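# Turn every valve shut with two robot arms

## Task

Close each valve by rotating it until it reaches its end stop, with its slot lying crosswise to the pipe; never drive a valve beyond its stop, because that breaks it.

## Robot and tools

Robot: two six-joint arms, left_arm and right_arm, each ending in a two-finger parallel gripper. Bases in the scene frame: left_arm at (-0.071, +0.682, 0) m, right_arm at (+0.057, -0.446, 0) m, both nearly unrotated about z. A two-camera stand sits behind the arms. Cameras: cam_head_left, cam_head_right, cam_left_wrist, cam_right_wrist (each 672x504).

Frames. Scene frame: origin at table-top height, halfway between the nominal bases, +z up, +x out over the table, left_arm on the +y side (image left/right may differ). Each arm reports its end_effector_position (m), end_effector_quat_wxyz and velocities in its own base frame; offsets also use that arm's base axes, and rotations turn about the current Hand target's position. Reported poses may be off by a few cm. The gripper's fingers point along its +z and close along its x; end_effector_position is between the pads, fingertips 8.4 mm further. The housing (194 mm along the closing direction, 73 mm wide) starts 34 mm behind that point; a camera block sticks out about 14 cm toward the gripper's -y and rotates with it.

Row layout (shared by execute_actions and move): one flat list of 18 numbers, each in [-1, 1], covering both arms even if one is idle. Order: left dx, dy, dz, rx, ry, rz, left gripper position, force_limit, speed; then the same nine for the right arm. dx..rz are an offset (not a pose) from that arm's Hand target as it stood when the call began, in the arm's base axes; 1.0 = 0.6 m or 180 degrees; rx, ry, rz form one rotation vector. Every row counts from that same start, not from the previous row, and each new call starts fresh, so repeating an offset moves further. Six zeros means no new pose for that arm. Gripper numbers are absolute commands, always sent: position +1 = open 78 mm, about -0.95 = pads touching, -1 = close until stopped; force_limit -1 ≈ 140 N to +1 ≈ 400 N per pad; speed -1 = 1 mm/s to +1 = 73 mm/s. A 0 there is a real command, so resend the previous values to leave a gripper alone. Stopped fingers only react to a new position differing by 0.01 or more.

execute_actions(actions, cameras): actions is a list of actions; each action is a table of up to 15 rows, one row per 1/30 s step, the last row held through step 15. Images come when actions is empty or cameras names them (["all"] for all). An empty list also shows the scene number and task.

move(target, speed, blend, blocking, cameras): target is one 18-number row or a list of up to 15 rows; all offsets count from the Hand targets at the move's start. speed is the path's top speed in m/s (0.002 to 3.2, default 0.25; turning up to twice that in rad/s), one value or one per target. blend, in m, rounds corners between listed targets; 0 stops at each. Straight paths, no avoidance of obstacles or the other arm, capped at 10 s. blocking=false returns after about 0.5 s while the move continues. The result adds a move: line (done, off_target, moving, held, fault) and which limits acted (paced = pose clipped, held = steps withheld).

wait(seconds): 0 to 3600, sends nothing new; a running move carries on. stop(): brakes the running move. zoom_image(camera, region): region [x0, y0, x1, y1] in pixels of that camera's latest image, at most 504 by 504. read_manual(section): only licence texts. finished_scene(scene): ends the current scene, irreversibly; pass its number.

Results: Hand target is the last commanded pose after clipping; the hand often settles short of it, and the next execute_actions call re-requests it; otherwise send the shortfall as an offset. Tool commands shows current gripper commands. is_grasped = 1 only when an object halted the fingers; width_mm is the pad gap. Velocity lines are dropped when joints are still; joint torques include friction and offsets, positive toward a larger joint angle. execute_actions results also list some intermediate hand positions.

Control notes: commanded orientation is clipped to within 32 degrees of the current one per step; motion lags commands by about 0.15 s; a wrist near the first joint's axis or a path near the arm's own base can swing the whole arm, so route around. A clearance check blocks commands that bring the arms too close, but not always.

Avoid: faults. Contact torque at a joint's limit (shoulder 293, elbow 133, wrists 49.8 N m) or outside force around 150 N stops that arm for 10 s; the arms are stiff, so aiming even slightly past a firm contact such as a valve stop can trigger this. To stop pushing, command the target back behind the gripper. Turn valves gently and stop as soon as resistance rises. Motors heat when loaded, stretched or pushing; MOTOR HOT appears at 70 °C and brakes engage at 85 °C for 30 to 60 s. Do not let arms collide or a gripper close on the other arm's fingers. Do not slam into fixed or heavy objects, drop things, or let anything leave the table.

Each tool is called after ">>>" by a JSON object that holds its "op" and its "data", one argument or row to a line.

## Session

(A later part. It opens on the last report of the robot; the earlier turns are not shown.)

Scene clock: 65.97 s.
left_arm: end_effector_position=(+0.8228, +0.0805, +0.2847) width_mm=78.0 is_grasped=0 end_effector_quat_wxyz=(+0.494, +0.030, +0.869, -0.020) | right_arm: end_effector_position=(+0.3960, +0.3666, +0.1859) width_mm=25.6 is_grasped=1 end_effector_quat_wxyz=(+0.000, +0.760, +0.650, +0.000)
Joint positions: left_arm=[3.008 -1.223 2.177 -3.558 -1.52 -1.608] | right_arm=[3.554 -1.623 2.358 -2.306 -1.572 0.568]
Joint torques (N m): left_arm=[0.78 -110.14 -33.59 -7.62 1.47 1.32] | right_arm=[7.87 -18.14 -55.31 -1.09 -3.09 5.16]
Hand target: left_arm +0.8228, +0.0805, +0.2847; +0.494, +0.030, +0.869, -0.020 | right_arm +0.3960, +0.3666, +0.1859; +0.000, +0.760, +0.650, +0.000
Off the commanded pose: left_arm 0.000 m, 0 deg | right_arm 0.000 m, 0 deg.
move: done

>>> {"op": "move", "data": {
  "target": [
    [0,0,0,0,0,0,1,-1,0.5,0,0,0,0,0,0.0222,-1,-0.7,-0.6],
    [0,0,0,0,0,0,1,-1,0.5,0,0,0.0333,0,0,0.0222,-1,-0.7,-0.6]
  ],
  "speed": 0.15,
  "cameras": ["cam_right_wrist"]
}}

>>> {"op": "zoom_image", "data": {
  "camera": "cam_right_wrist",
  "region": [310, 50, 370, 110]
}}

>>> {"op": "zoom_image", "data": {
  "camera": "cam_right_wrist",
  "region": [370, 0, 630, 200]
}}

Scene clock: 67.37 s.
left_arm: end_effector_position=(+0.8228, +0.0805, +0.2847) width_mm=78.0 is_grasped=0 end_effector_quat_wxyz=(+0.494, +0.030, +0.869, -0.020) | right_arm: end_effector_position=(+0.3960, +0.3666, +0.2057) width_mm=25.6 is_grasped=1 end_effector_quat_wxyz=(+0.000, +0.737, +0.676, +0.000)
Joint positions: left_arm=[3.008 -1.223 2.177 -3.558 -1.52 -1.608] | right_arm=[3.554 -1.652 2.339 -2.257 -1.572 0.499]
Joint torques (N m): left_arm=[0.23 -109.24 -33.64 -7.73 1.36 1.47] | right_arm=[-5.32 -42.61 -67.55 -2.07 4.36 -4.18]
Hand target: left_arm +0.8228, +0.0805, +0.2847; +0.494, +0.030, +0.869, -0.020 | right_arm +0.3960, +0.3666, +0.2058; +0.000, +0.737, +0.676, +0.000
Off the commanded pose: left_arm 0.000 m, 0 deg | right_arm 0.000 m, 0 deg.
move: done

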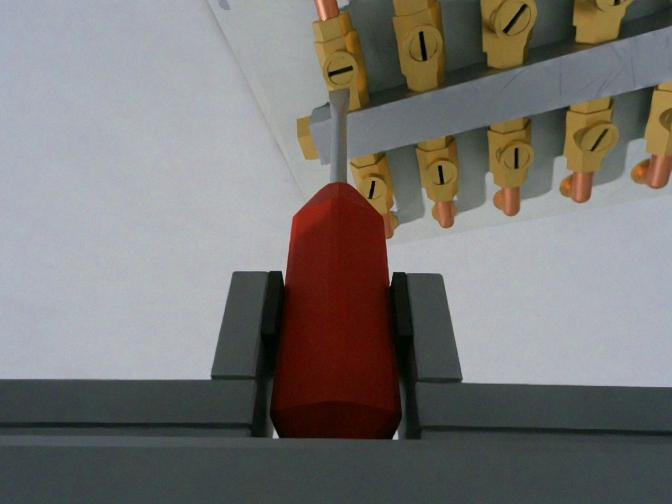

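Scaled by 8.400.

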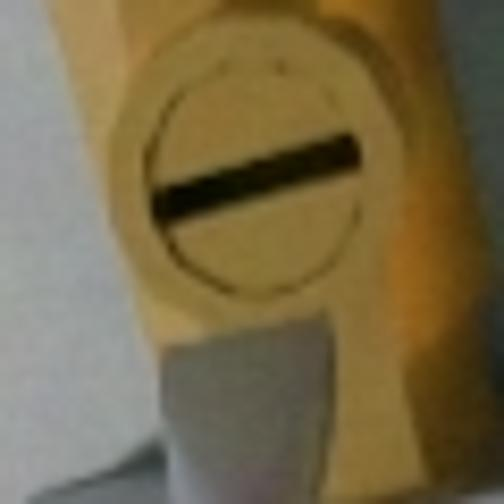

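Scaled by 1.938.

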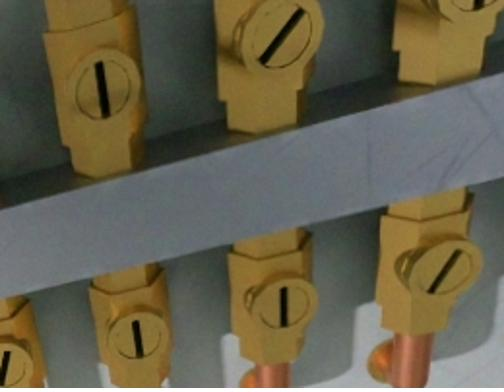

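>>> {"op": "move", "data": {
  "target": [0,0,0,0,0,0,1,-1,0.5,-0.0128,0.0653,0,0,0,0.5167,-1,-0.7,-0.6],
  "speed": 0.6,
  "cameras": ["cam_right_wrist"]
}}

>>> {"op": "zoom_image", "data": {
  "camera": "cam_right_wrist",
  "region": [310, 50, 370, 110]
}}

Scene clock: 69.80 s.
left_arm: end_effector_position=(+0.8228, +0.0805, +0.2847) width_mm=78.0 is_grasped=0 end_effector_quat_wxyz=(+0.494, +0.030, +0.869, -0.020) | right_arm: end_effector_position=(+0.3883, +0.4058, +0.2058) width_mm=25.6 is_grasped=1 end_effector_quat_wxyz=(+0.000, +0.017, +1.000, +0.000)
Joint positions: left_arm=[3.008 -1.223 2.177 -3.558 -1.52 -1.608] | right_arm=[3.627 -1.613 2.303 -2.261 -1.571 -1.051]
Joint torques (N m): left_arm=[-1.64 -110.1 -32.46 -7.5 1.37 1.55] | right_arm=[9.08 -26.65 -67.04 -2.3 4.34 -3.96]
Hand target: left_arm +0.8228, +0.0805, +0.2847; +0.494, +0.030, +0.869, -0.020 | right_arm +0.3883, +0.4058, +0.2058; +0.000, +0.017, +1.000, +0.000
Off the commanded pose: left_arm 0.000 m, 0 deg | right_arm 0.000 m, 0 deg.
move: done

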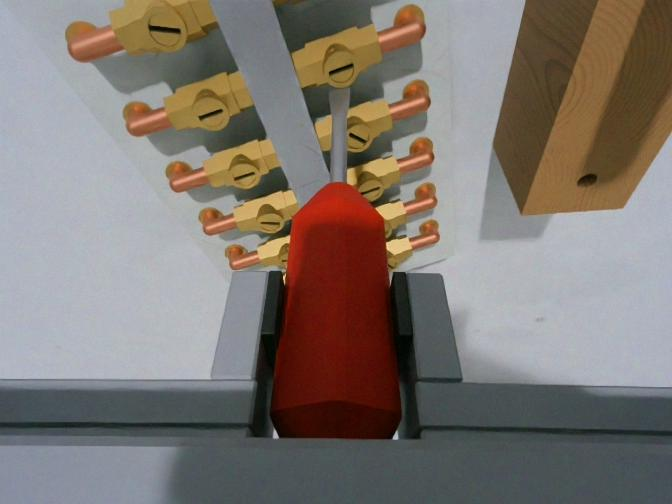

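Scaled by 8.400.

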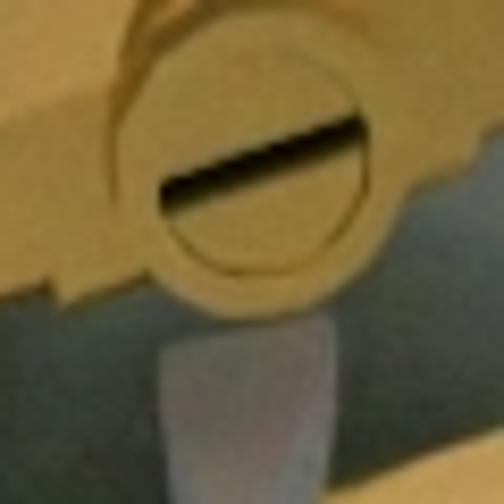

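>>> {"op": "move", "data": {
  "target": [0,0,0,0,0,0,1,-1,0.5,-0.0008,-0.0016,-0.0280,0,0,0.0417,-1,-0.7,-0.6],
  "speed": 0.1,
  "cameras": ["cam_right_wrist"]
}}

>>> {"op": "zoom_image", "data": {
  "camera": "cam_right_wrist",
  "region": [320, 70, 360, 110]
}}

Scene clock: 71.23 s.
left_arm: end_effector_position=(+0.8228, +0.0805, +0.2847) width_mm=78.0 is_grasped=0 end_effector_quat_wxyz=(+0.494, +0.030, +0.869, -0.020) | right_arm: end_effector_position=(+0.3878, +0.4048, +0.1891) width_mm=25.6 is_grasped=1 end_effector_quat_wxyz=(+0.000, -0.048, +0.999, +0.000)
Joint positions: left_arm=[3.008 -1.223 2.177 -3.558 -1.52 -1.608] | right_arm=[3.626 -1.591 2.32 -2.301 -1.571 -1.183]
Joint torques (N m): left_arm=[-0.49 -110.11 -33.56 -7.43 1.38 1.71] | right_arm=[-6.42 -26.9 -50.45 -4.74 1.71 -3.95]
Hand target: left_arm +0.8228, +0.0805, +0.2847; +0.494, +0.030, +0.869, -0.020 | right_arm +0.3878, +0.4048, +0.1890; +0.000, -0.048, +0.999, +0.000
Off the commanded pose: left_arm 0.000 m, 0 deg | right_arm 0.000 m, 0 deg.
move: done

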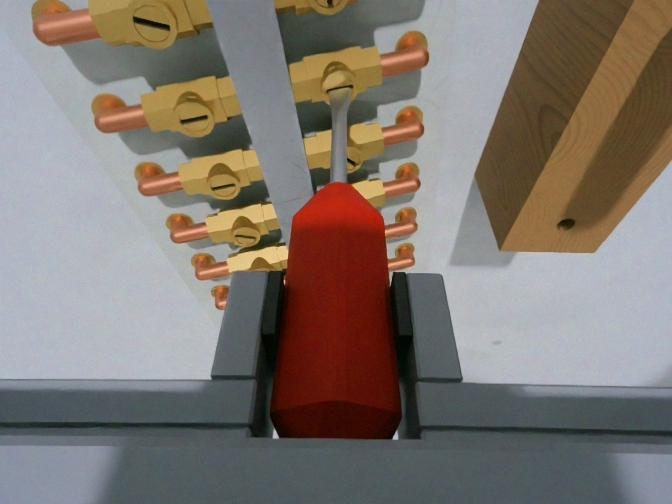

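Scaled by 12.600.

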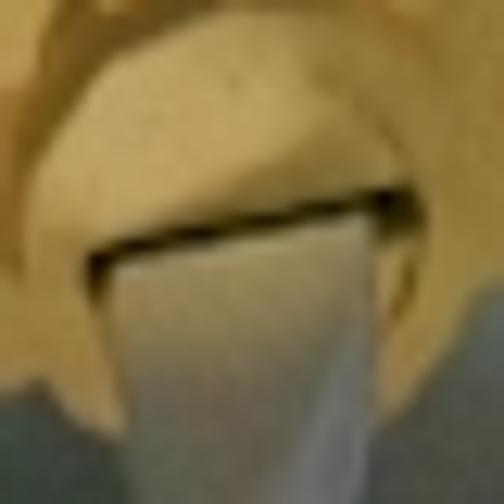

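>>> {"op": "move", "data": {
  "target": [
    [0,0,0,0,0,0,1,-1,0.5,-0.0005,0.0003,0,0,0,-0.005,-1,-0.7,-0.6],
    [0,0,0,0,0,0,1,-1,0.5,-0.0005,0.0003,-0.0028,0,0,-0.005,-1,-0.7,-0.6]
  ],
  "speed": 0.02,
  "cameras": ["cam_right_wrist"]
}}

>>> {"op": "zoom_image", "data": {
  "camera": "cam_right_wrist",
  "region": [320, 70, 360, 110]
}}

Scene clock: 72.27 s.
left_arm: end_effector_position=(+0.8228, +0.0805, +0.2847) width_mm=78.0 is_grasped=0 end_effector_quat_wxyz=(+0.494, +0.030, +0.869, -0.020) | right_arm: end_effector_position=(+0.3875, +0.4050, +0.1875) width_mm=25.6 is_grasped=1 end_effector_quat_wxyz=(+0.000, -0.041, +0.999, +0.000)
Joint positions: left_arm=[3.008 -1.223 2.177 -3.558 -1.52 -1.608] | right_arm=[3.627 -1.588 2.321 -2.305 -1.571 -1.167]
Joint torques (N m): left_arm=[-1.35 -109.69 -33.24 -7.82 1.53 1.51] | right_arm=[8.8 -26.88 -50.14 -5.21 3.51 2.36]
Hand target: left_arm +0.8228, +0.0805, +0.2847; +0.494, +0.030, +0.869, -0.020 | right_arm +0.3875, +0.4050, +0.1874; +0.000, -0.041, +0.999, +0.000
Off the commanded pose: left_arm 0.000 m, 0 deg | right_arm 0.000 m, 0 deg.
move: done

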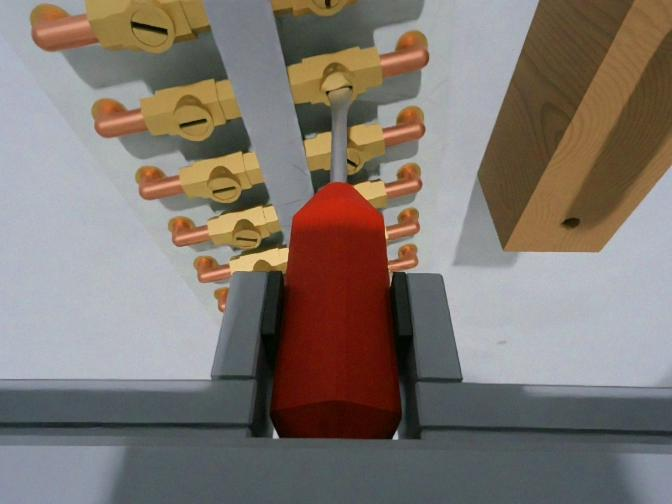

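Scaled by 12.600.

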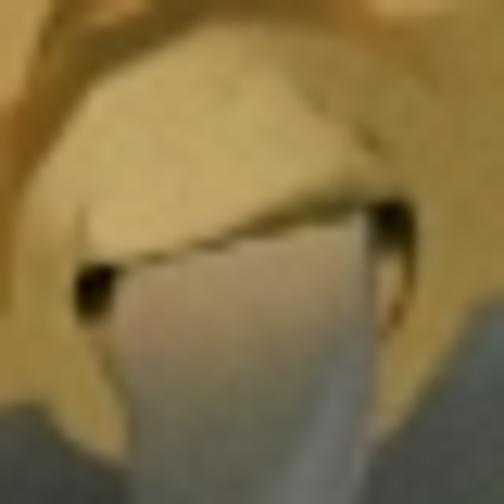

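>>> {"op": "move", "data": {
  "target": [0,0,0,0,0,0,1,-1,0.5,0,0,-0.0010,0,0,0,-1,-0.7,-0.6],
  "speed": 0.01,
  "cameras": ["cam_right_wrist"]
}}

>>> {"op": "zoom_image", "data": {
  "camera": "cam_right_wrist",
  "region": [320, 70, 360, 110]
}}

Scene clock: 72.90 s.
left_arm: end_effector_position=(+0.8228, +0.0805, +0.2847) width_mm=78.0 is_grasped=0 end_effector_quat_wxyz=(+0.494, +0.030, +0.869, -0.020) | right_arm: end_effector_position=(+0.3875, +0.4050, +0.1868) width_mm=25.6 is_grasped=1 end_effector_quat_wxyz=(+0.000, -0.041, +0.999, +0.000)
Joint positions: left_arm=[3.008 -1.223 2.177 -3.558 -1.52 -1.608] | right_arm=[3.627 -1.587 2.322 -2.306 -1.571 -1.167]
Joint torques (N m): left_arm=[0.52 -109.98 -33.83 -7.71 1.45 1.76] | right_arm=[10.48 -27.43 -49.52 -4.93 2.62 1.93]
Hand target: left_arm +0.8228, +0.0805, +0.2847; +0.494, +0.030, +0.869, -0.020 | right_arm +0.3875, +0.4050, +0.1868; +0.000, -0.041, +0.999, +0.000
Off the commanded pose: left_arm 0.000 m, 0 deg | right_arm 0.000 m, 0 deg.
move: done

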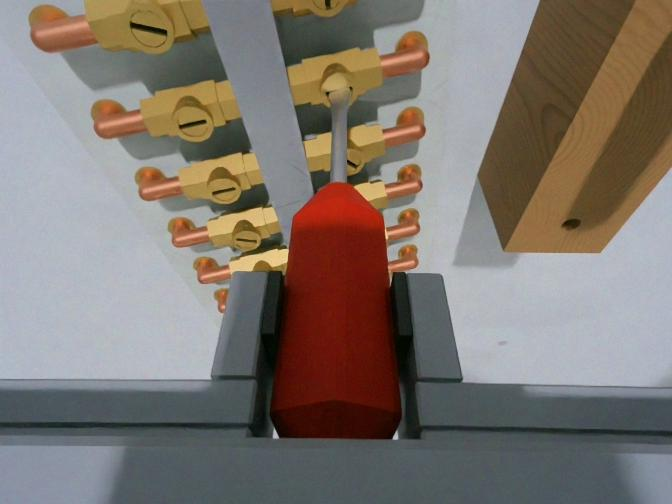

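Scaled by 12.600.

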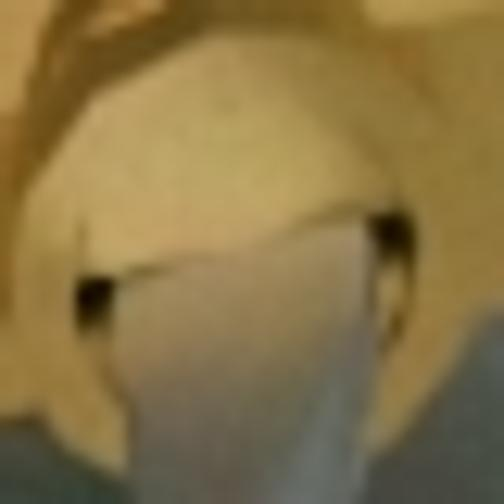

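>>> {"op": "move", "data": {
  "target": [0,0,0,0,0,0,1,-1,0.5,0,0,-0.0015,0,0,0,-1,-0.7,-0.6],
  "speed": 0.01
}}

>>> {"op": "move", "data": {
  "target": [0,0,0,0,0,0,1,-1,0.5,0,0,0,0,0,-0.5528,-1,-0.7,-0.6],
  "speed": 0.3,
  "cameras": ["cam_right_wrist"]
}}

>>> {"op": "zoom_image", "data": {
  "camera": "cam_right_wrist",
  "region": [320, 70, 360, 110]
}}

Scene clock: 73.53 s.
left_arm: end_effector_position=(+0.8228, +0.0805, +0.2847) width_mm=78.0 is_grasped=0 end_effector_quat_wxyz=(+0.494, +0.030, +0.869, -0.020) | right_arm: end_effector_position=(+0.3875, +0.4050, +0.1859) width_mm=25.6 is_grasped=1 end_effector_quat_wxyz=(+0.000, -0.041, +0.999, +0.000)
Joint positions: left_arm=[3.008 -1.223 2.177 -3.558 -1.52 -1.608] | right_arm=[3.627 -1.586 2.323 -2.309 -1.571 -1.167]
Joint torques (N m): left_arm=[0.76 -109.17 -32.95 -7.62 1.53 1.64] | right_arm=[8.41 -11.7 -29.2 -2.77 1.31 1.87]
Hand target: left_arm +0.8228, +0.0805, +0.2847; +0.494, +0.030, +0.869, -0.020 | right_arm +0.3875, +0.4050, +0.1859; +0.000, -0.041, +0.999, +0.000
Off the commanded pose: left_arm 0.000 m, 0 deg | right_arm 0.000 m, 0 deg.
move: done

Scene clock: 77.13 s.
left_arm: end_effector_position=(+0.8228, +0.0805, +0.2847) width_mm=78.0 is_grasped=0 end_effector_quat_wxyz=(+0.494, +0.030, +0.869, -0.020) | right_arm: end_effector_position=(+0.3875, +0.4050, +0.1859) width_mm=25.6 is_grasped=1 end_effector_quat_wxyz=(+0.000, +0.736, +0.677, +0.000)
Joint positions: left_arm=[3.008 -1.223 2.177 -3.558 -1.52 -1.608] | right_arm=[3.627 -1.586 2.323 -2.308 -1.572 0.57]
Joint torques (N m): left_arm=[-0.82 -109.79 -33.37 -7.48 1.35 1.39] | right_arm=[8.74 -11.16 -40.5 1.07 -3.41 3.98]
Hand target: left_arm +0.8228, +0.0805, +0.2847; +0.494, +0.030, +0.869, -0.020 | right_arm +0.3875, +0.4050, +0.1859; +0.000, +0.736, +0.677, +0.000
Off the commanded pose: left_arm 0.000 m, 0 deg | right_arm 0.000 m, 0 deg.
move: done

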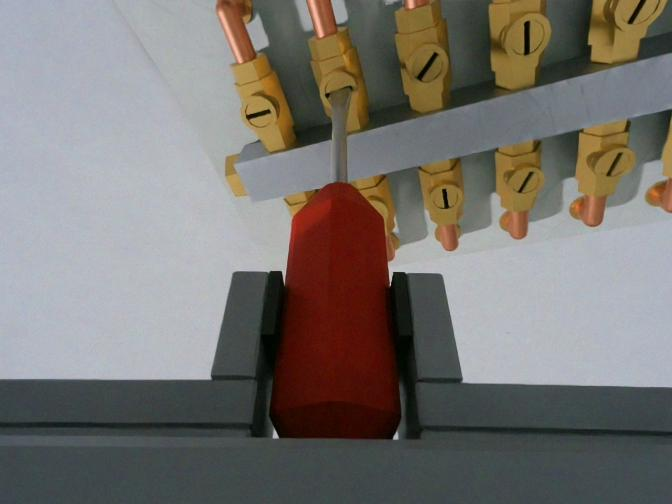

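Scaled by 12.600.

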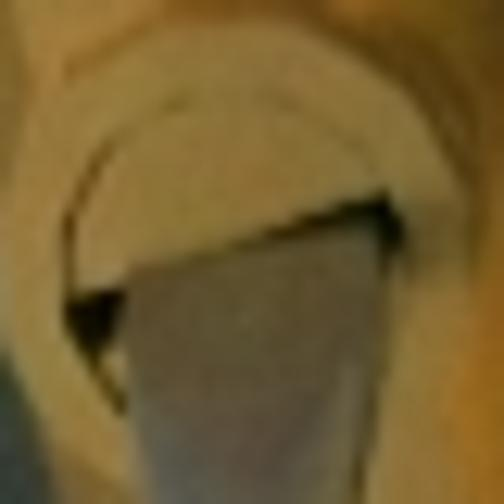

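>>> {"op": "move", "data": {
  "target": [0,0,0,0,0,0,1,-1,0.5,0,0,0,0,0,-0.0111,-1,-0.7,-0.6],
  "speed": 0.05
}}

>>> {"op": "move", "data": {
  "target": [0,0,0,0,0,0,1,-1,0.5,0,0,0,0,0,-0.0083,-1,-0.7,-0.6],
  "speed": 0.03,
  "cameras": ["cam_right_wrist"]
}}

>>> {"op": "zoom_image", "data": {
  "camera": "cam_right_wrist",
  "region": [320, 70, 360, 110]
}}

Scene clock: 78.07 s.
left_arm: end_effector_position=(+0.8228, +0.0805, +0.2847) width_mm=78.0 is_grasped=0 end_effector_quat_wxyz=(+0.494, +0.030, +0.869, -0.020) | right_arm: end_effector_position=(+0.3876, +0.4050, +0.1859) width_mm=25.6 is_grasped=1 end_effector_quat_wxyz=(+0.000, +0.748, +0.664, +0.000)
Joint positions: left_arm=[3.008 -1.223 2.177 -3.558 -1.52 -1.608] | right_arm=[3.627 -1.586 2.322 -2.308 -1.572 0.605]
Joint torques (N m): left_arm=[-0.38 -109.93 -32.84 -7.54 1.37 1.48] | right_arm=[6.16 -11.62 -11.48 1.12 -2.38 2]
Hand target: left_arm +0.8228, +0.0805, +0.2847; +0.494, +0.030, +0.869, -0.020 | right_arm +0.3875, +0.4050, +0.1859; +0.000, +0.748, +0.664, +0.000
Off the commanded pose: left_arm 0.000 m, 0 deg | right_arm 0.000 m, 0 deg.
move: done

Scene clock: 78.87 s.
left_arm: end_effector_position=(+0.8228, +0.0805, +0.2847) width_mm=78.0 is_grasped=0 end_effector_quat_wxyz=(+0.494, +0.030, +0.869, -0.020) | right_arm: end_effector_position=(+0.3875, +0.4050, +0.1859) width_mm=25.6 is_grasped=1 end_effector_quat_wxyz=(+0.000, +0.757, +0.654, +0.000)
Joint positions: left_arm=[3.008 -1.223 2.177 -3.558 -1.52 -1.608] | right_arm=[3.627 -1.586 2.323 -2.308 -1.572 0.631]
Joint torques (N m): left_arm=[0.6 -109.57 -33.08 -7.52 1.67 1.66] | right_arm=[6.17 -13.7 -9.49 2.25 -2.24 1.95]
Hand target: left_arm +0.8228, +0.0805, +0.2847; +0.494, +0.030, +0.869, -0.020 | right_arm +0.3875, +0.4050, +0.1859; +0.000, +0.757, +0.654, +0.000
Off the commanded pose: left_arm 0.000 m, 0 deg | right_arm 0.000 m, 0 deg.
move: done

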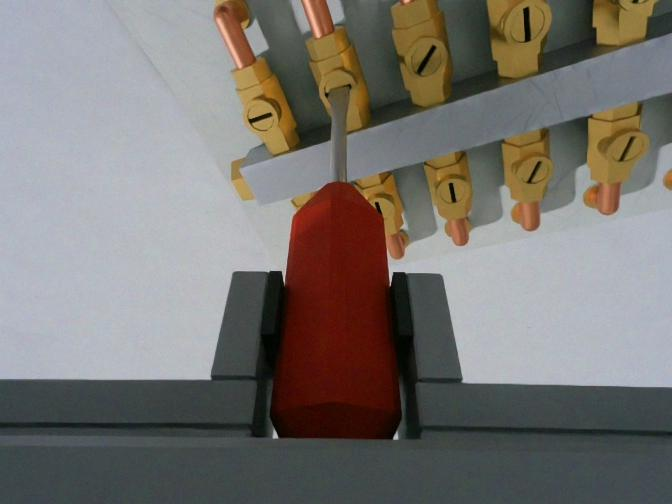

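Scaled by 12.600.

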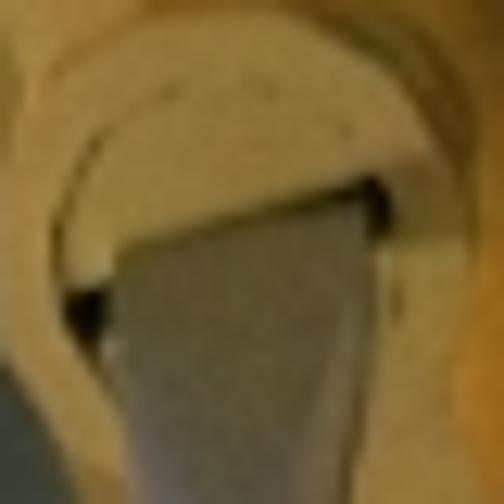

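>>> {"op": "move", "data": {
  "target": [
    [0,0,0,0,0,0,1,-1,0.5,0,0,0,0,0,0.0222,-1,-0.7,-0.6],
    [0,0,0,0,0,0,1,-1,0.5,0,0,0.0333,0,0,0.0222,-1,-0.7,-0.6]
  ],
  "speed": 0.1,
  "cameras": ["cam_right_wrist"]
}}

>>> {"op": "zoom_image", "data": {
  "camera": "cam_right_wrist",
  "region": [310, 50, 370, 110]
}}

Scene clock: 80.37 s.
left_arm: end_effector_position=(+0.8228, +0.0805, +0.2847) width_mm=78.0 is_grasped=0 end_effector_quat_wxyz=(+0.494, +0.030, +0.869, -0.020) | right_arm: end_effector_position=(+0.3875, +0.4050, +0.2057) width_mm=25.6 is_grasped=1 end_effector_quat_wxyz=(+0.000, +0.733, +0.680, +0.000)
Joint positions: left_arm=[3.008 -1.223 2.177 -3.558 -1.52 -1.608] | right_arm=[3.627 -1.614 2.304 -2.261 -1.572 0.561]
Joint torques (N m): left_arm=[0.52 -109.09 -33.62 -7.6 1.8 1.81] | right_arm=[0.44 -43.94 -66.18 -2.17 3.77 -3.97]
Hand target: left_arm +0.8228, +0.0805, +0.2847; +0.494, +0.030, +0.869, -0.020 | right_arm +0.3875, +0.4050, +0.2058; +0.000, +0.733, +0.680, +0.000
Off the commanded pose: left_arm 0.000 m, 0 deg | right_arm 0.000 m, 0 deg.
move: done

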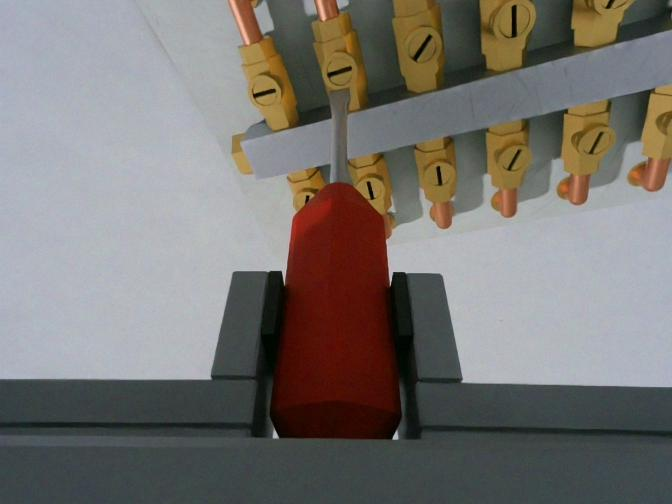

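Scaled by 8.400.

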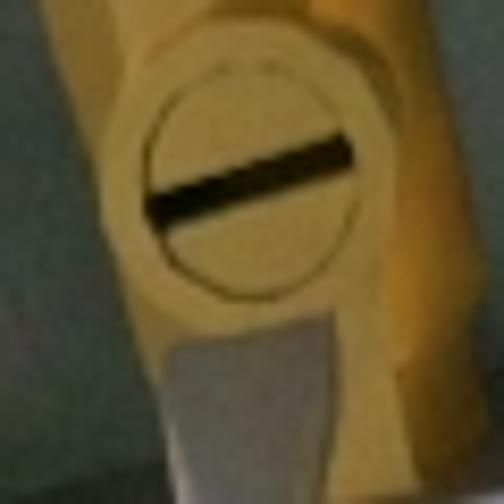

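>>> {"op": "move", "data": {
  "target": [0,0,0,0,0,0,1,-1,0.5,0,0,0,0,0,0.0417,-1,-0.7,-0.6],
  "speed": 0.3,
  "cameras": ["cam_right_wrist"]
}}

>>> {"op": "zoom_image", "data": {
  "camera": "cam_right_wrist",
  "region": [310, 50, 370, 110]
}}

Scene clock: 81.97 s.
left_arm: end_effector_position=(+0.8228, +0.0805, +0.2847) width_mm=78.0 is_grasped=0 end_effector_quat_wxyz=(+0.494, +0.030, +0.869, -0.020) | right_arm: end_effector_position=(+0.3875, +0.4050, +0.2059) width_mm=25.6 is_grasped=1 end_effector_quat_wxyz=(+0.000, +0.687, +0.726, +0.000)
Joint positions: left_arm=[3.008 -1.223 2.177 -3.558 -1.52 -1.608] | right_arm=[3.627 -1.615 2.304 -2.26 -1.572 0.431]
Joint torques (N m): left_arm=[0.26 -109.7 -32.97 -7.48 1.6 1.71] | right_arm=[-6.22 -43.54 -52.8 -5.09 4.17 -4.36]
Hand target: left_arm +0.8228, +0.0805, +0.2847; +0.494, +0.030, +0.869, -0.020 | right_arm +0.3875, +0.4050, +0.2058; +0.000, +0.687, +0.726, +0.000
Off the commanded pose: left_arm 0.000 m, 0 deg | right_arm 0.000 m, 0 deg.
move: done

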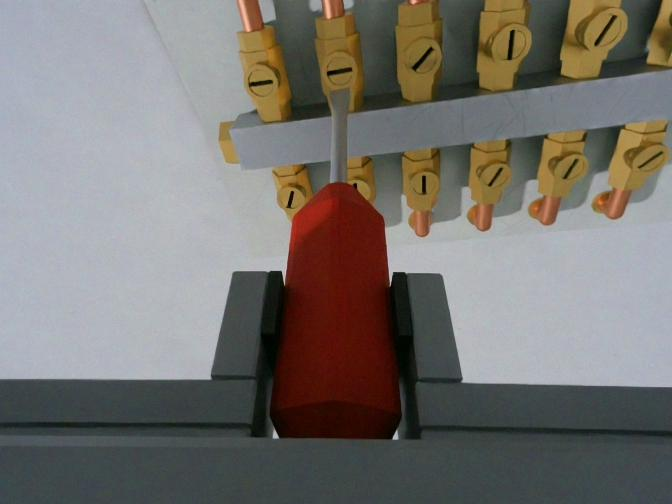

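Scaled by 8.400.

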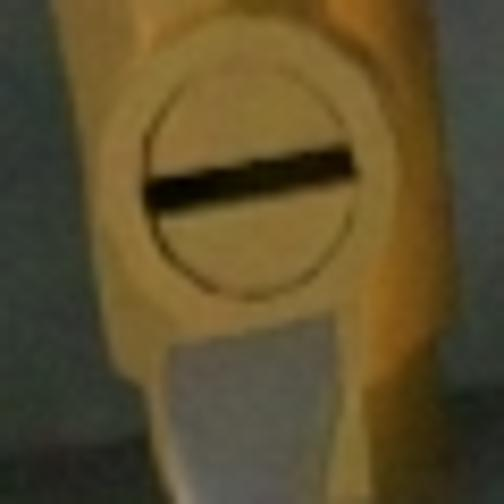

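>>> {"op": "move", "data": {
  "target": [0,0,0,0,0,0,1,-1,0.5,0,0,-0.0280,0,0,0.0,-1,-0.7,-0.6],
  "speed": 0.1,
  "cameras": ["cam_right_wrist"]
}}

>>> {"op": "zoom_image", "data": {
  "camera": "cam_right_wrist",
  "region": [320, 70, 360, 110]
}}

Scene clock: 82.77 s.
left_arm: end_effector_position=(+0.8228, +0.0805, +0.2847) width_mm=78.0 is_grasped=0 end_effector_quat_wxyz=(+0.494, +0.030, +0.869, -0.020) | right_arm: end_effector_position=(+0.3875, +0.4050, +0.1892) width_mm=25.6 is_grasped=1 end_effector_quat_wxyz=(+0.000, +0.687, +0.726, +0.000)
Joint positions: left_arm=[3.008 -1.223 2.177 -3.558 -1.52 -1.608] | right_arm=[3.627 -1.591 2.32 -2.3 -1.572 0.43]
Joint torques (N m): left_arm=[-0.65 -109.9 -33.11 -7.38 1.51 1.74] | right_arm=[-0.25 -25.57 -50.8 -5.05 4.17 -3.09]
Hand target: left_arm +0.8228, +0.0805, +0.2847; +0.494, +0.030, +0.869, -0.020 | right_arm +0.3875, +0.4050, +0.1890; +0.000, +0.687, +0.726, +0.000
Off the commanded pose: left_arm 0.000 m, 0 deg | right_arm 0.000 m, 0 deg.
move: done

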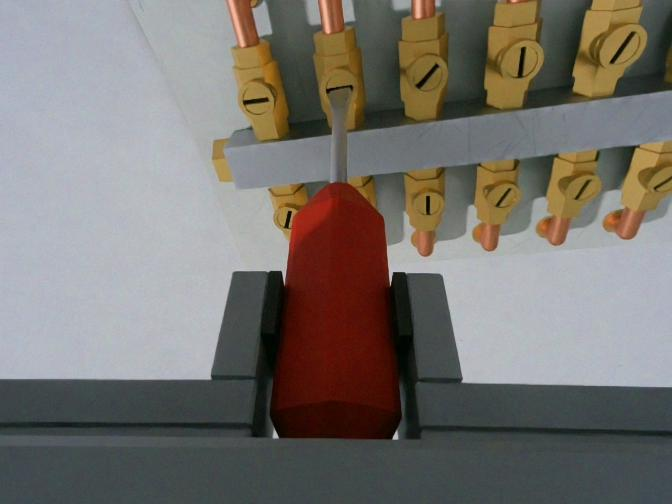

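Scaled by 12.600.

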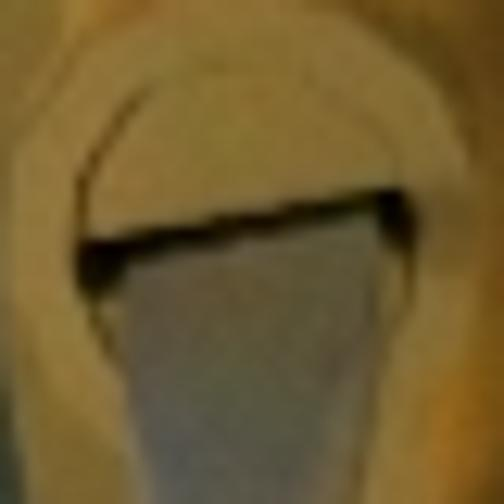

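>>> {"op": "move", "data": {
  "target": [
    [0,0,0,0,0,0,1,-1,0.5,-0.0005,-0.0004,0,0,0,0,-1,-0.7,-0.6],
    [0,0,0,0,0,0,1,-1,0.5,-0.0005,-0.0004,-0.0042,0,0,0,-1,-0.7,-0.6]
  ],
  "speed": 0.015,
  "cameras": ["cam_right_wrist"]
}}

>>> {"op": "zoom_image", "data": {
  "camera": "cam_right_wrist",
  "region": [320, 70, 360, 110]
}}

Scene clock: 83.50 s.
left_arm: end_effector_position=(+0.8228, +0.0805, +0.2847) width_mm=78.0 is_grasped=0 end_effector_quat_wxyz=(+0.494, +0.030, +0.869, -0.020) | right_arm: end_effector_position=(+0.3872, +0.4048, +0.1867) width_mm=25.6 is_grasped=1 end_effector_quat_wxyz=(+0.000, +0.687, +0.726, +0.000)
Joint positions: left_arm=[3.008 -1.223 2.177 -3.558 -1.52 -1.608] | right_arm=[3.627 -1.588 2.322 -2.306 -1.572 0.43]
Joint torques (N m): left_arm=[-1.39 -109.91 -33.33 -7.41 1.54 1.75] | right_arm=[-5.58 -26.67 -48.06 -4.5 3.82 -4.1]
Hand target: left_arm +0.8228, +0.0805, +0.2847; +0.494, +0.030, +0.869, -0.020 | right_arm +0.3872, +0.4048, +0.1865; +0.000, +0.687, +0.726, +0.000
Off the commanded pose: left_arm 0.000 m, 0 deg | right_arm 0.000 m, 0 deg.
move: done

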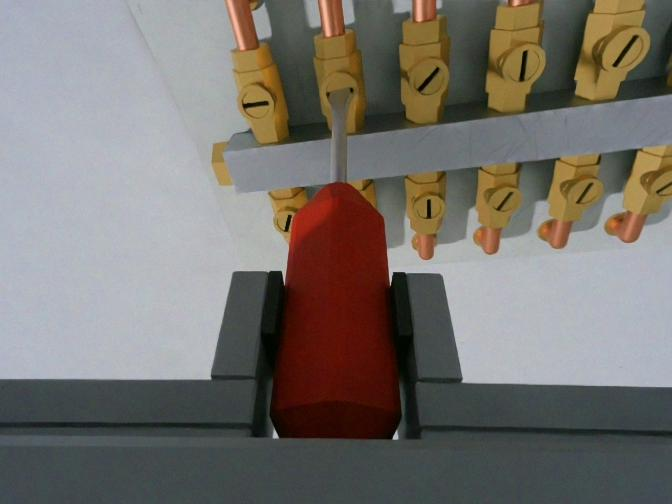

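Scaled by 12.600.

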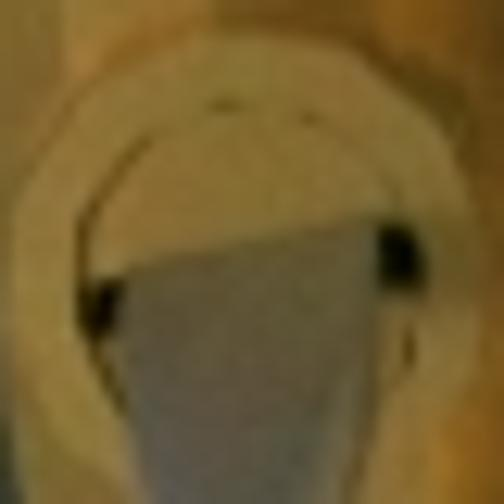

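>>> {"op": "move", "data": {
  "target": [
    [0,0,0,0,0,0,1,-1,0.5,0,0,-0.0010,0,0,0,-1,-0.7,-0.6],
    [0,0,0,0,0,0,1,-1,0.5,0,0,-0.0010,0,0,-0.0470,-1,-0.7,-0.6]
  ],
  "speed": 0.05
}}

>>> {"op": "move", "data": {
  "target": [0,0,0,0,0,0,1,-1,0.5,0,0,0,0,0,-0.0083,-1,-0.7,-0.6],
  "speed": 0.03,
  "cameras": ["cam_right_wrist"]
}}

>>> {"op": "zoom_image", "data": {
  "camera": "cam_right_wrist",
  "region": [320, 70, 360, 110]
}}

Scene clock: 85.63 s.
left_arm: end_effector_position=(+0.8228, +0.0805, +0.2847) width_mm=78.0 is_grasped=0 end_effector_quat_wxyz=(+0.494, +0.030, +0.869, -0.020) | right_arm: end_effector_position=(+0.3872, +0.4047, +0.1859) width_mm=25.6 is_grasped=1 end_effector_quat_wxyz=(+0.000, +0.739, +0.674, +0.000)
Joint positions: left_arm=[3.008 -1.223 2.177 -3.558 -1.52 -1.608] | right_arm=[3.627 -1.586 2.323 -2.308 -1.571 0.577]
Joint torques (N m): left_arm=[-0.02 -110.2 -33.32 -7.66 1.69 1.64] | right_arm=[-1.99 0.21 -19.85 2.41 2.1 1.88]
Hand target: left_arm +0.8228, +0.0805, +0.2847; +0.494, +0.030, +0.869, -0.020 | right_arm +0.3872, +0.4048, +0.1859; +0.000, +0.739, +0.674, +0.000
Off the commanded pose: left_arm 0.000 m, 0 deg | right_arm 0.000 m, 0 deg.
move: done

Scene clock: 86.43 s.
left_arm: end_effector_position=(+0.8228, +0.0805, +0.2847) width_mm=78.0 is_grasped=0 end_effector_quat_wxyz=(+0.494, +0.030, +0.869, -0.020) | right_arm: end_effector_position=(+0.3872, +0.4047, +0.1859) width_mm=25.6 is_grasped=1 end_effector_quat_wxyz=(+0.000, +0.748, +0.664, +0.000)
Joint positions: left_arm=[3.008 -1.223 2.177 -3.558 -1.52 -1.608] | right_arm=[3.627 -1.586 2.323 -2.308 -1.572 0.604]
Joint torques (N m): left_arm=[-0.07 -108.81 -32.91 -7.56 1.77 1.88] | right_arm=[4.95 0.49 -27.53 2.46 -1.72 2.24]
Hand target: left_arm +0.8228, +0.0805, +0.2847; +0.494, +0.030, +0.869, -0.020 | right_arm +0.3872, +0.4048, +0.1859; +0.000, +0.748, +0.664, +0.000
Off the commanded pose: left_arm 0.000 m, 0 deg | right_arm 0.000 m, 0 deg.
move: done

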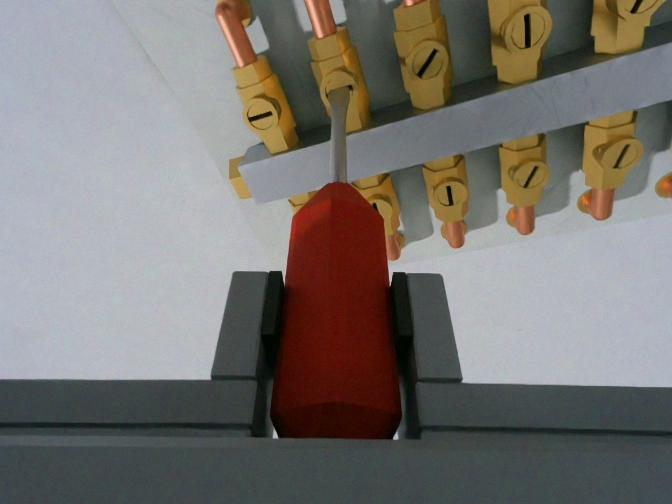

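Scaled by 12.600.

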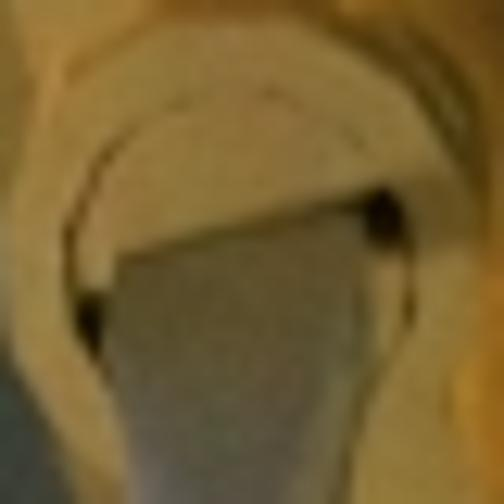

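>>> {"op": "move", "data": {
  "target": [
    [0,0,0,0,0,0,1,-1,0.5,0,0,0,0,0,0.0222,-1,-0.7,-0.6],
    [0,0,0,0,0,0,1,-1,0.5,0,0,0.0332,0,0,0.04,-1,-0.7,-0.6]
  ],
  "speed": 0.1,
  "cameras": ["cam_right_wrist"]
}}

>>> {"op": "zoom_image", "data": {
  "camera": "cam_right_wrist",
  "region": [310, 50, 370, 110]
}}

>>> {"op": "zoom_image", "data": {
  "camera": "cam_right_wrist",
  "region": [210, 40, 400, 170]
}}

Scene clock: 88.23 s.
left_arm: end_effector_position=(+0.8228, +0.0805, +0.2847) width_mm=78.0 is_grasped=0 end_effector_quat_wxyz=(+0.494, +0.030, +0.869, -0.020) | right_arm: end_effector_position=(+0.3872, +0.4048, +0.2057) width_mm=25.6 is_grasped=1 end_effector_quat_wxyz=(+0.000, +0.705, +0.710, +0.000)
Joint positions: left_arm=[3.008 -1.223 2.177 -3.558 -1.52 -1.608] | right_arm=[3.627 -1.615 2.305 -2.261 -1.572 0.479]
Joint torques (N m): left_arm=[-0.08 -109.53 -33.49 -7.44 1.84 1.88] | right_arm=[-0.09 -45.43 -67.78 -1.83 3.57 -3.78]
Hand target: left_arm +0.8228, +0.0805, +0.2847; +0.494, +0.030, +0.869, -0.020 | right_arm +0.3872, +0.4048, +0.2058; +0.000, +0.705, +0.710, +0.000
Off the commanded pose: left_arm 0.000 m, 0 deg | right_arm 0.000 m, 0 deg.
move: done

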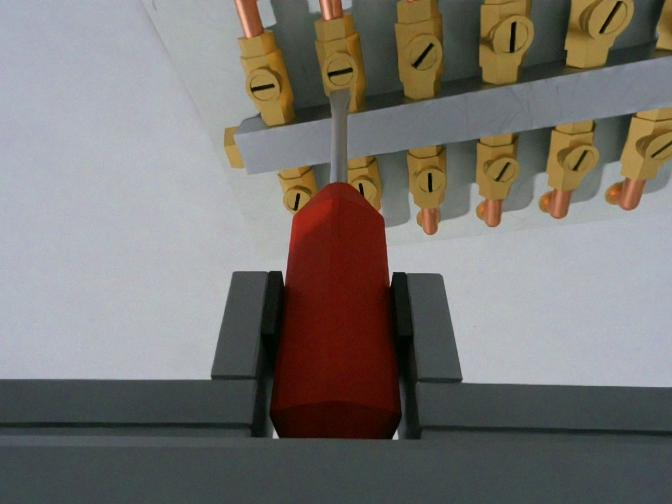

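Scaled by 8.400.

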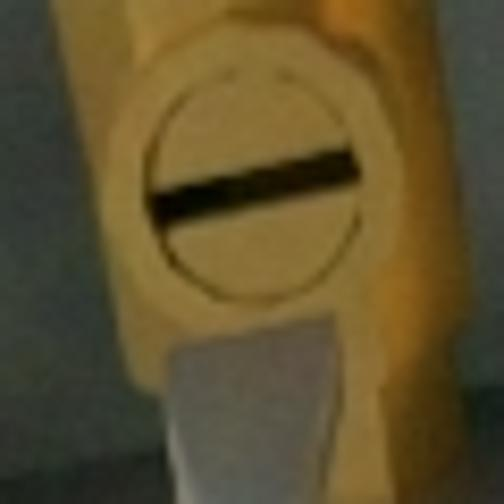

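Scaled by 2.653.

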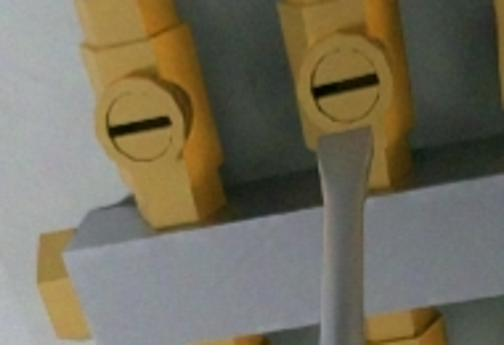

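>>> {"op": "move", "data": {
  "target": [0,0,0,0,0,0,1,-1,0.5,0,0,-0.0305,0,0,0.005,-0.97,-0.2,-0.6],
  "speed": 0.1,
  "cameras": ["cam_right_wrist"]
}}

>>> {"op": "zoom_image", "data": {
  "camera": "cam_right_wrist",
  "region": [320, 70, 360, 110]
}}

Scene clock: 89.43 s.
left_arm: end_effector_position=(+0.8228, +0.0805, +0.2847) width_mm=78.0 is_grasped=0 end_effector_quat_wxyz=(+0.494, +0.030, +0.869, -0.020) | right_arm: end_effector_position=(+0.3872, +0.4047, +0.1877) width_mm=25.2 is_grasped=1 end_effector_quat_wxyz=(+0.000, +0.699, +0.715, +0.000)
Joint positions: left_arm=[3.008 -1.223 2.177 -3.558 -1.52 -1.608] | right_arm=[3.627 -1.589 2.322 -2.303 -1.572 0.463]
Joint torques (N m): left_arm=[-0.06 -110.94 -33.3 -7.57 1.72 1.83] | right_arm=[-2.98 -28.47 -50.33 -5.26 3.51 -4.13]
Hand target: left_arm +0.8228, +0.0805, +0.2847; +0.494, +0.030, +0.869, -0.020 | right_arm +0.3872, +0.4048, +0.1875; +0.000, +0.699, +0.715, +0.000
Off the commanded pose: left_arm 0.000 m, 0 deg | right_arm 0.000 m, 0 deg.
move: done

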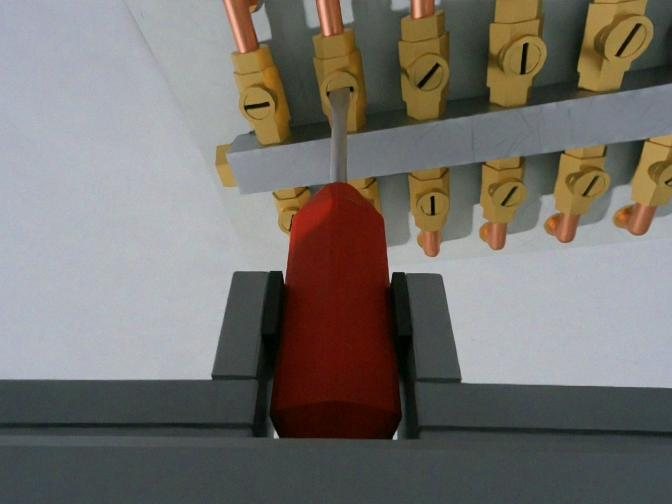

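Scaled by 12.600.

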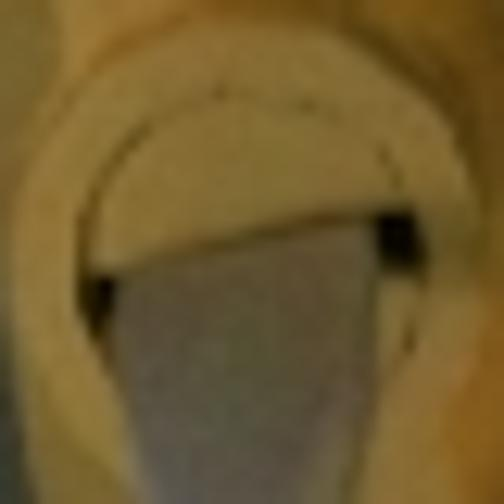

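>>> {"op": "move", "data": {
  "target": [0,0,0,0,0,0,1,-1,0.5,0,0,-0.0020,0,0,0,-0.97,-0.2,-0.6],
  "speed": 0.01
}}

>>> {"op": "move", "data": {
  "target": [0,0,0,0,0,0,1,-1,0.5,0,0,-0.0007,0,0,0,-0.97,-0.2,-0.6],
  "speed": 0.01
}}

>>> {"op": "move", "data": {
  "target": [0,0,0,0,0,0,1,-1,0.5,0,0,-0.0007,0,0,0,-0.97,-0.2,-0.6],
  "speed": 0.01
}}

Scene clock: 90.03 s.
left_arm: end_effector_position=(+0.8228, +0.0805, +0.2847) width_mm=78.0 is_grasped=0 end_effector_quat_wxyz=(+0.494, +0.030, +0.869, -0.020) | right_arm: end_effector_position=(+0.3873, +0.4048, +0.1865) width_mm=25.2 is_grasped=1 end_effector_quat_wxyz=(+0.000, +0.699, +0.715, +0.000)
Joint positions: left_arm=[3.008 -1.223 2.177 -3.558 -1.52 -1.608] | right_arm=[3.627 -1.587 2.323 -2.307 -1.572 0.463]
Joint torques (N m): left_arm=[-1.45 -108.84 -32.8 -7.53 1.9 1.69] | right_arm=[-1.08 -18.73 -38.27 -3.9 4.02 -4.03]
Hand target: left_arm +0.8228, +0.0805, +0.2847; +0.494, +0.030, +0.869, -0.020 | right_arm +0.3872, +0.4048, +0.1863; +0.000, +0.699, +0.715, +0.000
Off the commanded pose: left_arm 0.000 m, 0 deg | right_arm 0.000 m, 0 deg.
move: done

Scene clock: 90.53 s.
left_arm: end_effector_position=(+0.8228, +0.0805, +0.2847) width_mm=78.0 is_grasped=0 end_effector_quat_wxyz=(+0.494, +0.030, +0.869, -0.020) | right_arm: end_effector_position=(+0.3873, +0.4048, +0.1860) width_mm=25.2 is_grasped=1 end_effector_quat_wxyz=(+0.000, +0.699, +0.715, +0.000)
Joint positions: left_arm=[3.008 -1.223 2.177 -3.558 -1.52 -1.608] | right_arm=[3.627 -1.587 2.323 -2.308 -1.572 0.463]
Joint torques (N m): left_arm=[-0.54 -109.6 -33.05 -7.34 1.83 1.87] | right_arm=[1.96 -4.82 -16.37 -1.05 3.9 -4.19]
Hand target: left_arm +0.8228, +0.0805, +0.2847; +0.494, +0.030, +0.869, -0.020 | right_arm +0.3872, +0.4048, +0.1859; +0.000, +0.699, +0.715, +0.000
Off the commanded pose: left_arm 0.000 m, 0 deg | right_arm 0.000 m, 0 deg.
move: done

Scene clock: 91.03 s.
left_arm: end_effector_position=(+0.8228, +0.0805, +0.2847) width_mm=78.0 is_grasped=0 end_effector_quat_wxyz=(+0.494, +0.030, +0.869, -0.020) | right_arm: end_effector_position=(+0.3872, +0.4048, +0.1856) width_mm=25.2 is_grasped=1 end_effector_quat_wxyz=(+0.000, +0.699, +0.715, +0.000)
Joint positions: left_arm=[3.008 -1.223 2.177 -3.558 -1.52 -1.608] | right_arm=[3.627 -1.586 2.323 -2.309 -1.572 0.463]
Joint torques (N m): left_arm=[-0.49 -109.47 -33.14 -7.72 1.85 1.83] | right_arm=[2.02 9.48 1.61 1.61 4.09 -3.83]
Hand target: left_arm +0.8228, +0.0805, +0.2847; +0.494, +0.030, +0.869, -0.020 | right_arm +0.3872, +0.4048, +0.1855; +0.000, +0.699, +0.715, +0.000
Off the commanded pose: left_arm 0.000 m, 0 deg | right_arm 0.000 m, 0 deg.
move: done

>>> {"op": "move", "data": {
  "target": [0,0,0,0,0,0,1,-1,0.5,0,0,0.0010,0,0,0,-0.97,-0.2,-0.6],
  "speed": 0.01,
  "cameras": ["cam_right_wrist"]
}}

>>> {"op": "zoom_image", "data": {
  "camera": "cam_right_wrist",
  "region": [320, 70, 360, 110]
}}

Scene clock: 91.67 s.
left_arm: end_effector_position=(+0.8228, +0.0805, +0.2847) width_mm=78.0 is_grasped=0 end_effector_quat_wxyz=(+0.494, +0.030, +0.869, -0.020) | right_arm: end_effector_position=(+0.3871, +0.4047, +0.1860) width_mm=25.2 is_grasped=1 end_effector_quat_wxyz=(+0.000, +0.699, +0.715, +0.000)
Joint positions: left_arm=[3.008 -1.223 2.177 -3.558 -1.52 -1.608] | right_arm=[3.627 -1.587 2.323 -2.307 -1.572 0.463]
Joint torques (N m): left_arm=[0.28 -109.54 -33 -7.6 1.58 2.01] | right_arm=[5.99 -19.94 -28.77 2.49 4.24 -4]
Hand target: left_arm +0.8228, +0.0805, +0.2847; +0.494, +0.030, +0.869, -0.020 | right_arm +0.3872, +0.4048, +0.1861; +0.000, +0.699, +0.715, +0.000
Off the commanded pose: left_arm 0.000 m, 0 deg | right_arm 0.000 m, 0 deg.
move: done

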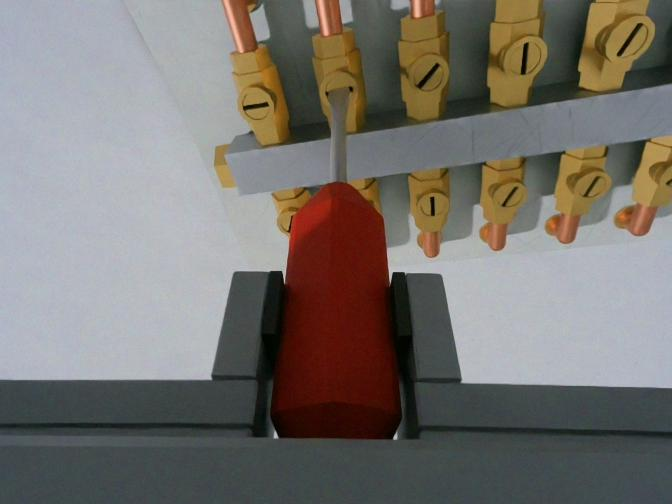

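Scaled by 12.600.

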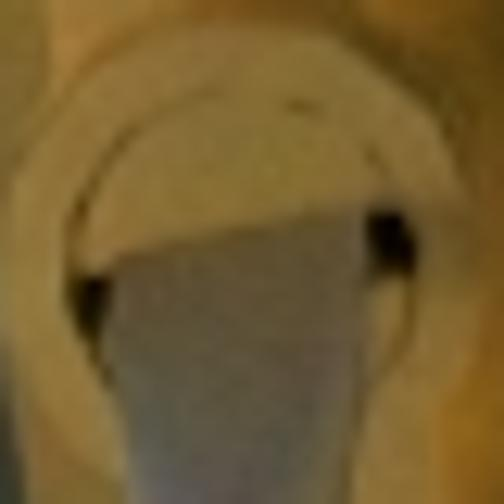

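>>> {"op": "move", "data": {
  "target": [
    [0,0,0,0,0,0,1,-1,0.5,0,0,0.0022,0,0,0,-0.97,-0.2,-0.6],
    [0,0,0,0,0,0,1,-1,0.5,0.0007,0.00,0.0022,0,0,0,-0.97,-0.2,-0.6]
  ],
  "speed": 0.02,
  "cameras": ["cam_right_wrist"]
}}

>>> {"op": "zoom_image", "data": {
  "camera": "cam_right_wrist",
  "region": [320, 70, 360, 110]
}}

Scene clock: 92.40 s.
left_arm: end_effector_position=(+0.8228, +0.0805, +0.2847) width_mm=78.0 is_grasped=0 end_effector_quat_wxyz=(+0.494, +0.030, +0.869, -0.020) | right_arm: end_effector_position=(+0.3876, +0.4048, +0.1874) width_mm=25.2 is_grasped=1 end_effector_quat_wxyz=(+0.000, +0.699, +0.715, +0.000)
Joint positions: left_arm=[3.008 -1.223 2.177 -3.558 -1.52 -1.608] | right_arm=[3.627 -1.588 2.321 -2.304 -1.572 0.462]
Joint torques (N m): left_arm=[-0.62 -108.93 -33.52 -7.58 1.77 1.88] | right_arm=[-4.41 -47.11 -65.29 -2.01 2.24 -4]
Hand target: left_arm +0.8228, +0.0805, +0.2847; +0.494, +0.030, +0.869, -0.020 | right_arm +0.3876, +0.4048, +0.1874; +0.000, +0.699, +0.715, +0.000
Off the commanded pose: left_arm 0.000 m, 0 deg | right_arm 0.000 m, 0 deg.
move: done

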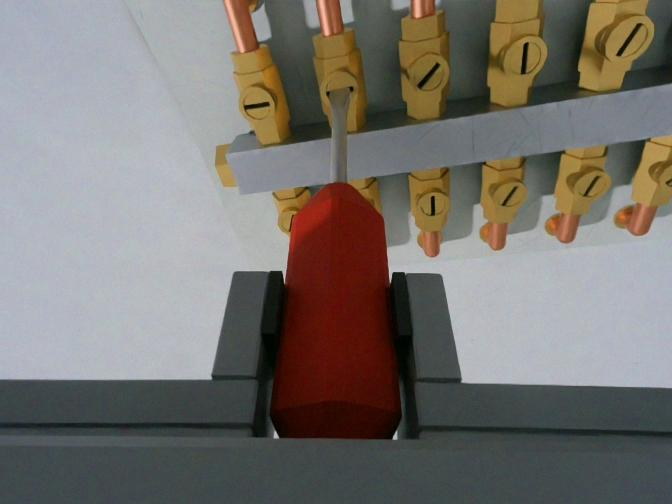

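Scaled by 12.600.

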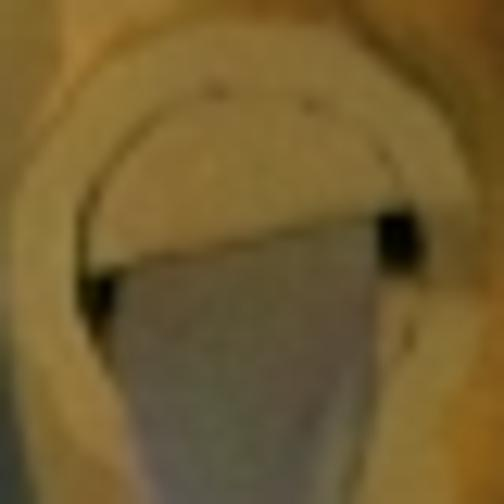

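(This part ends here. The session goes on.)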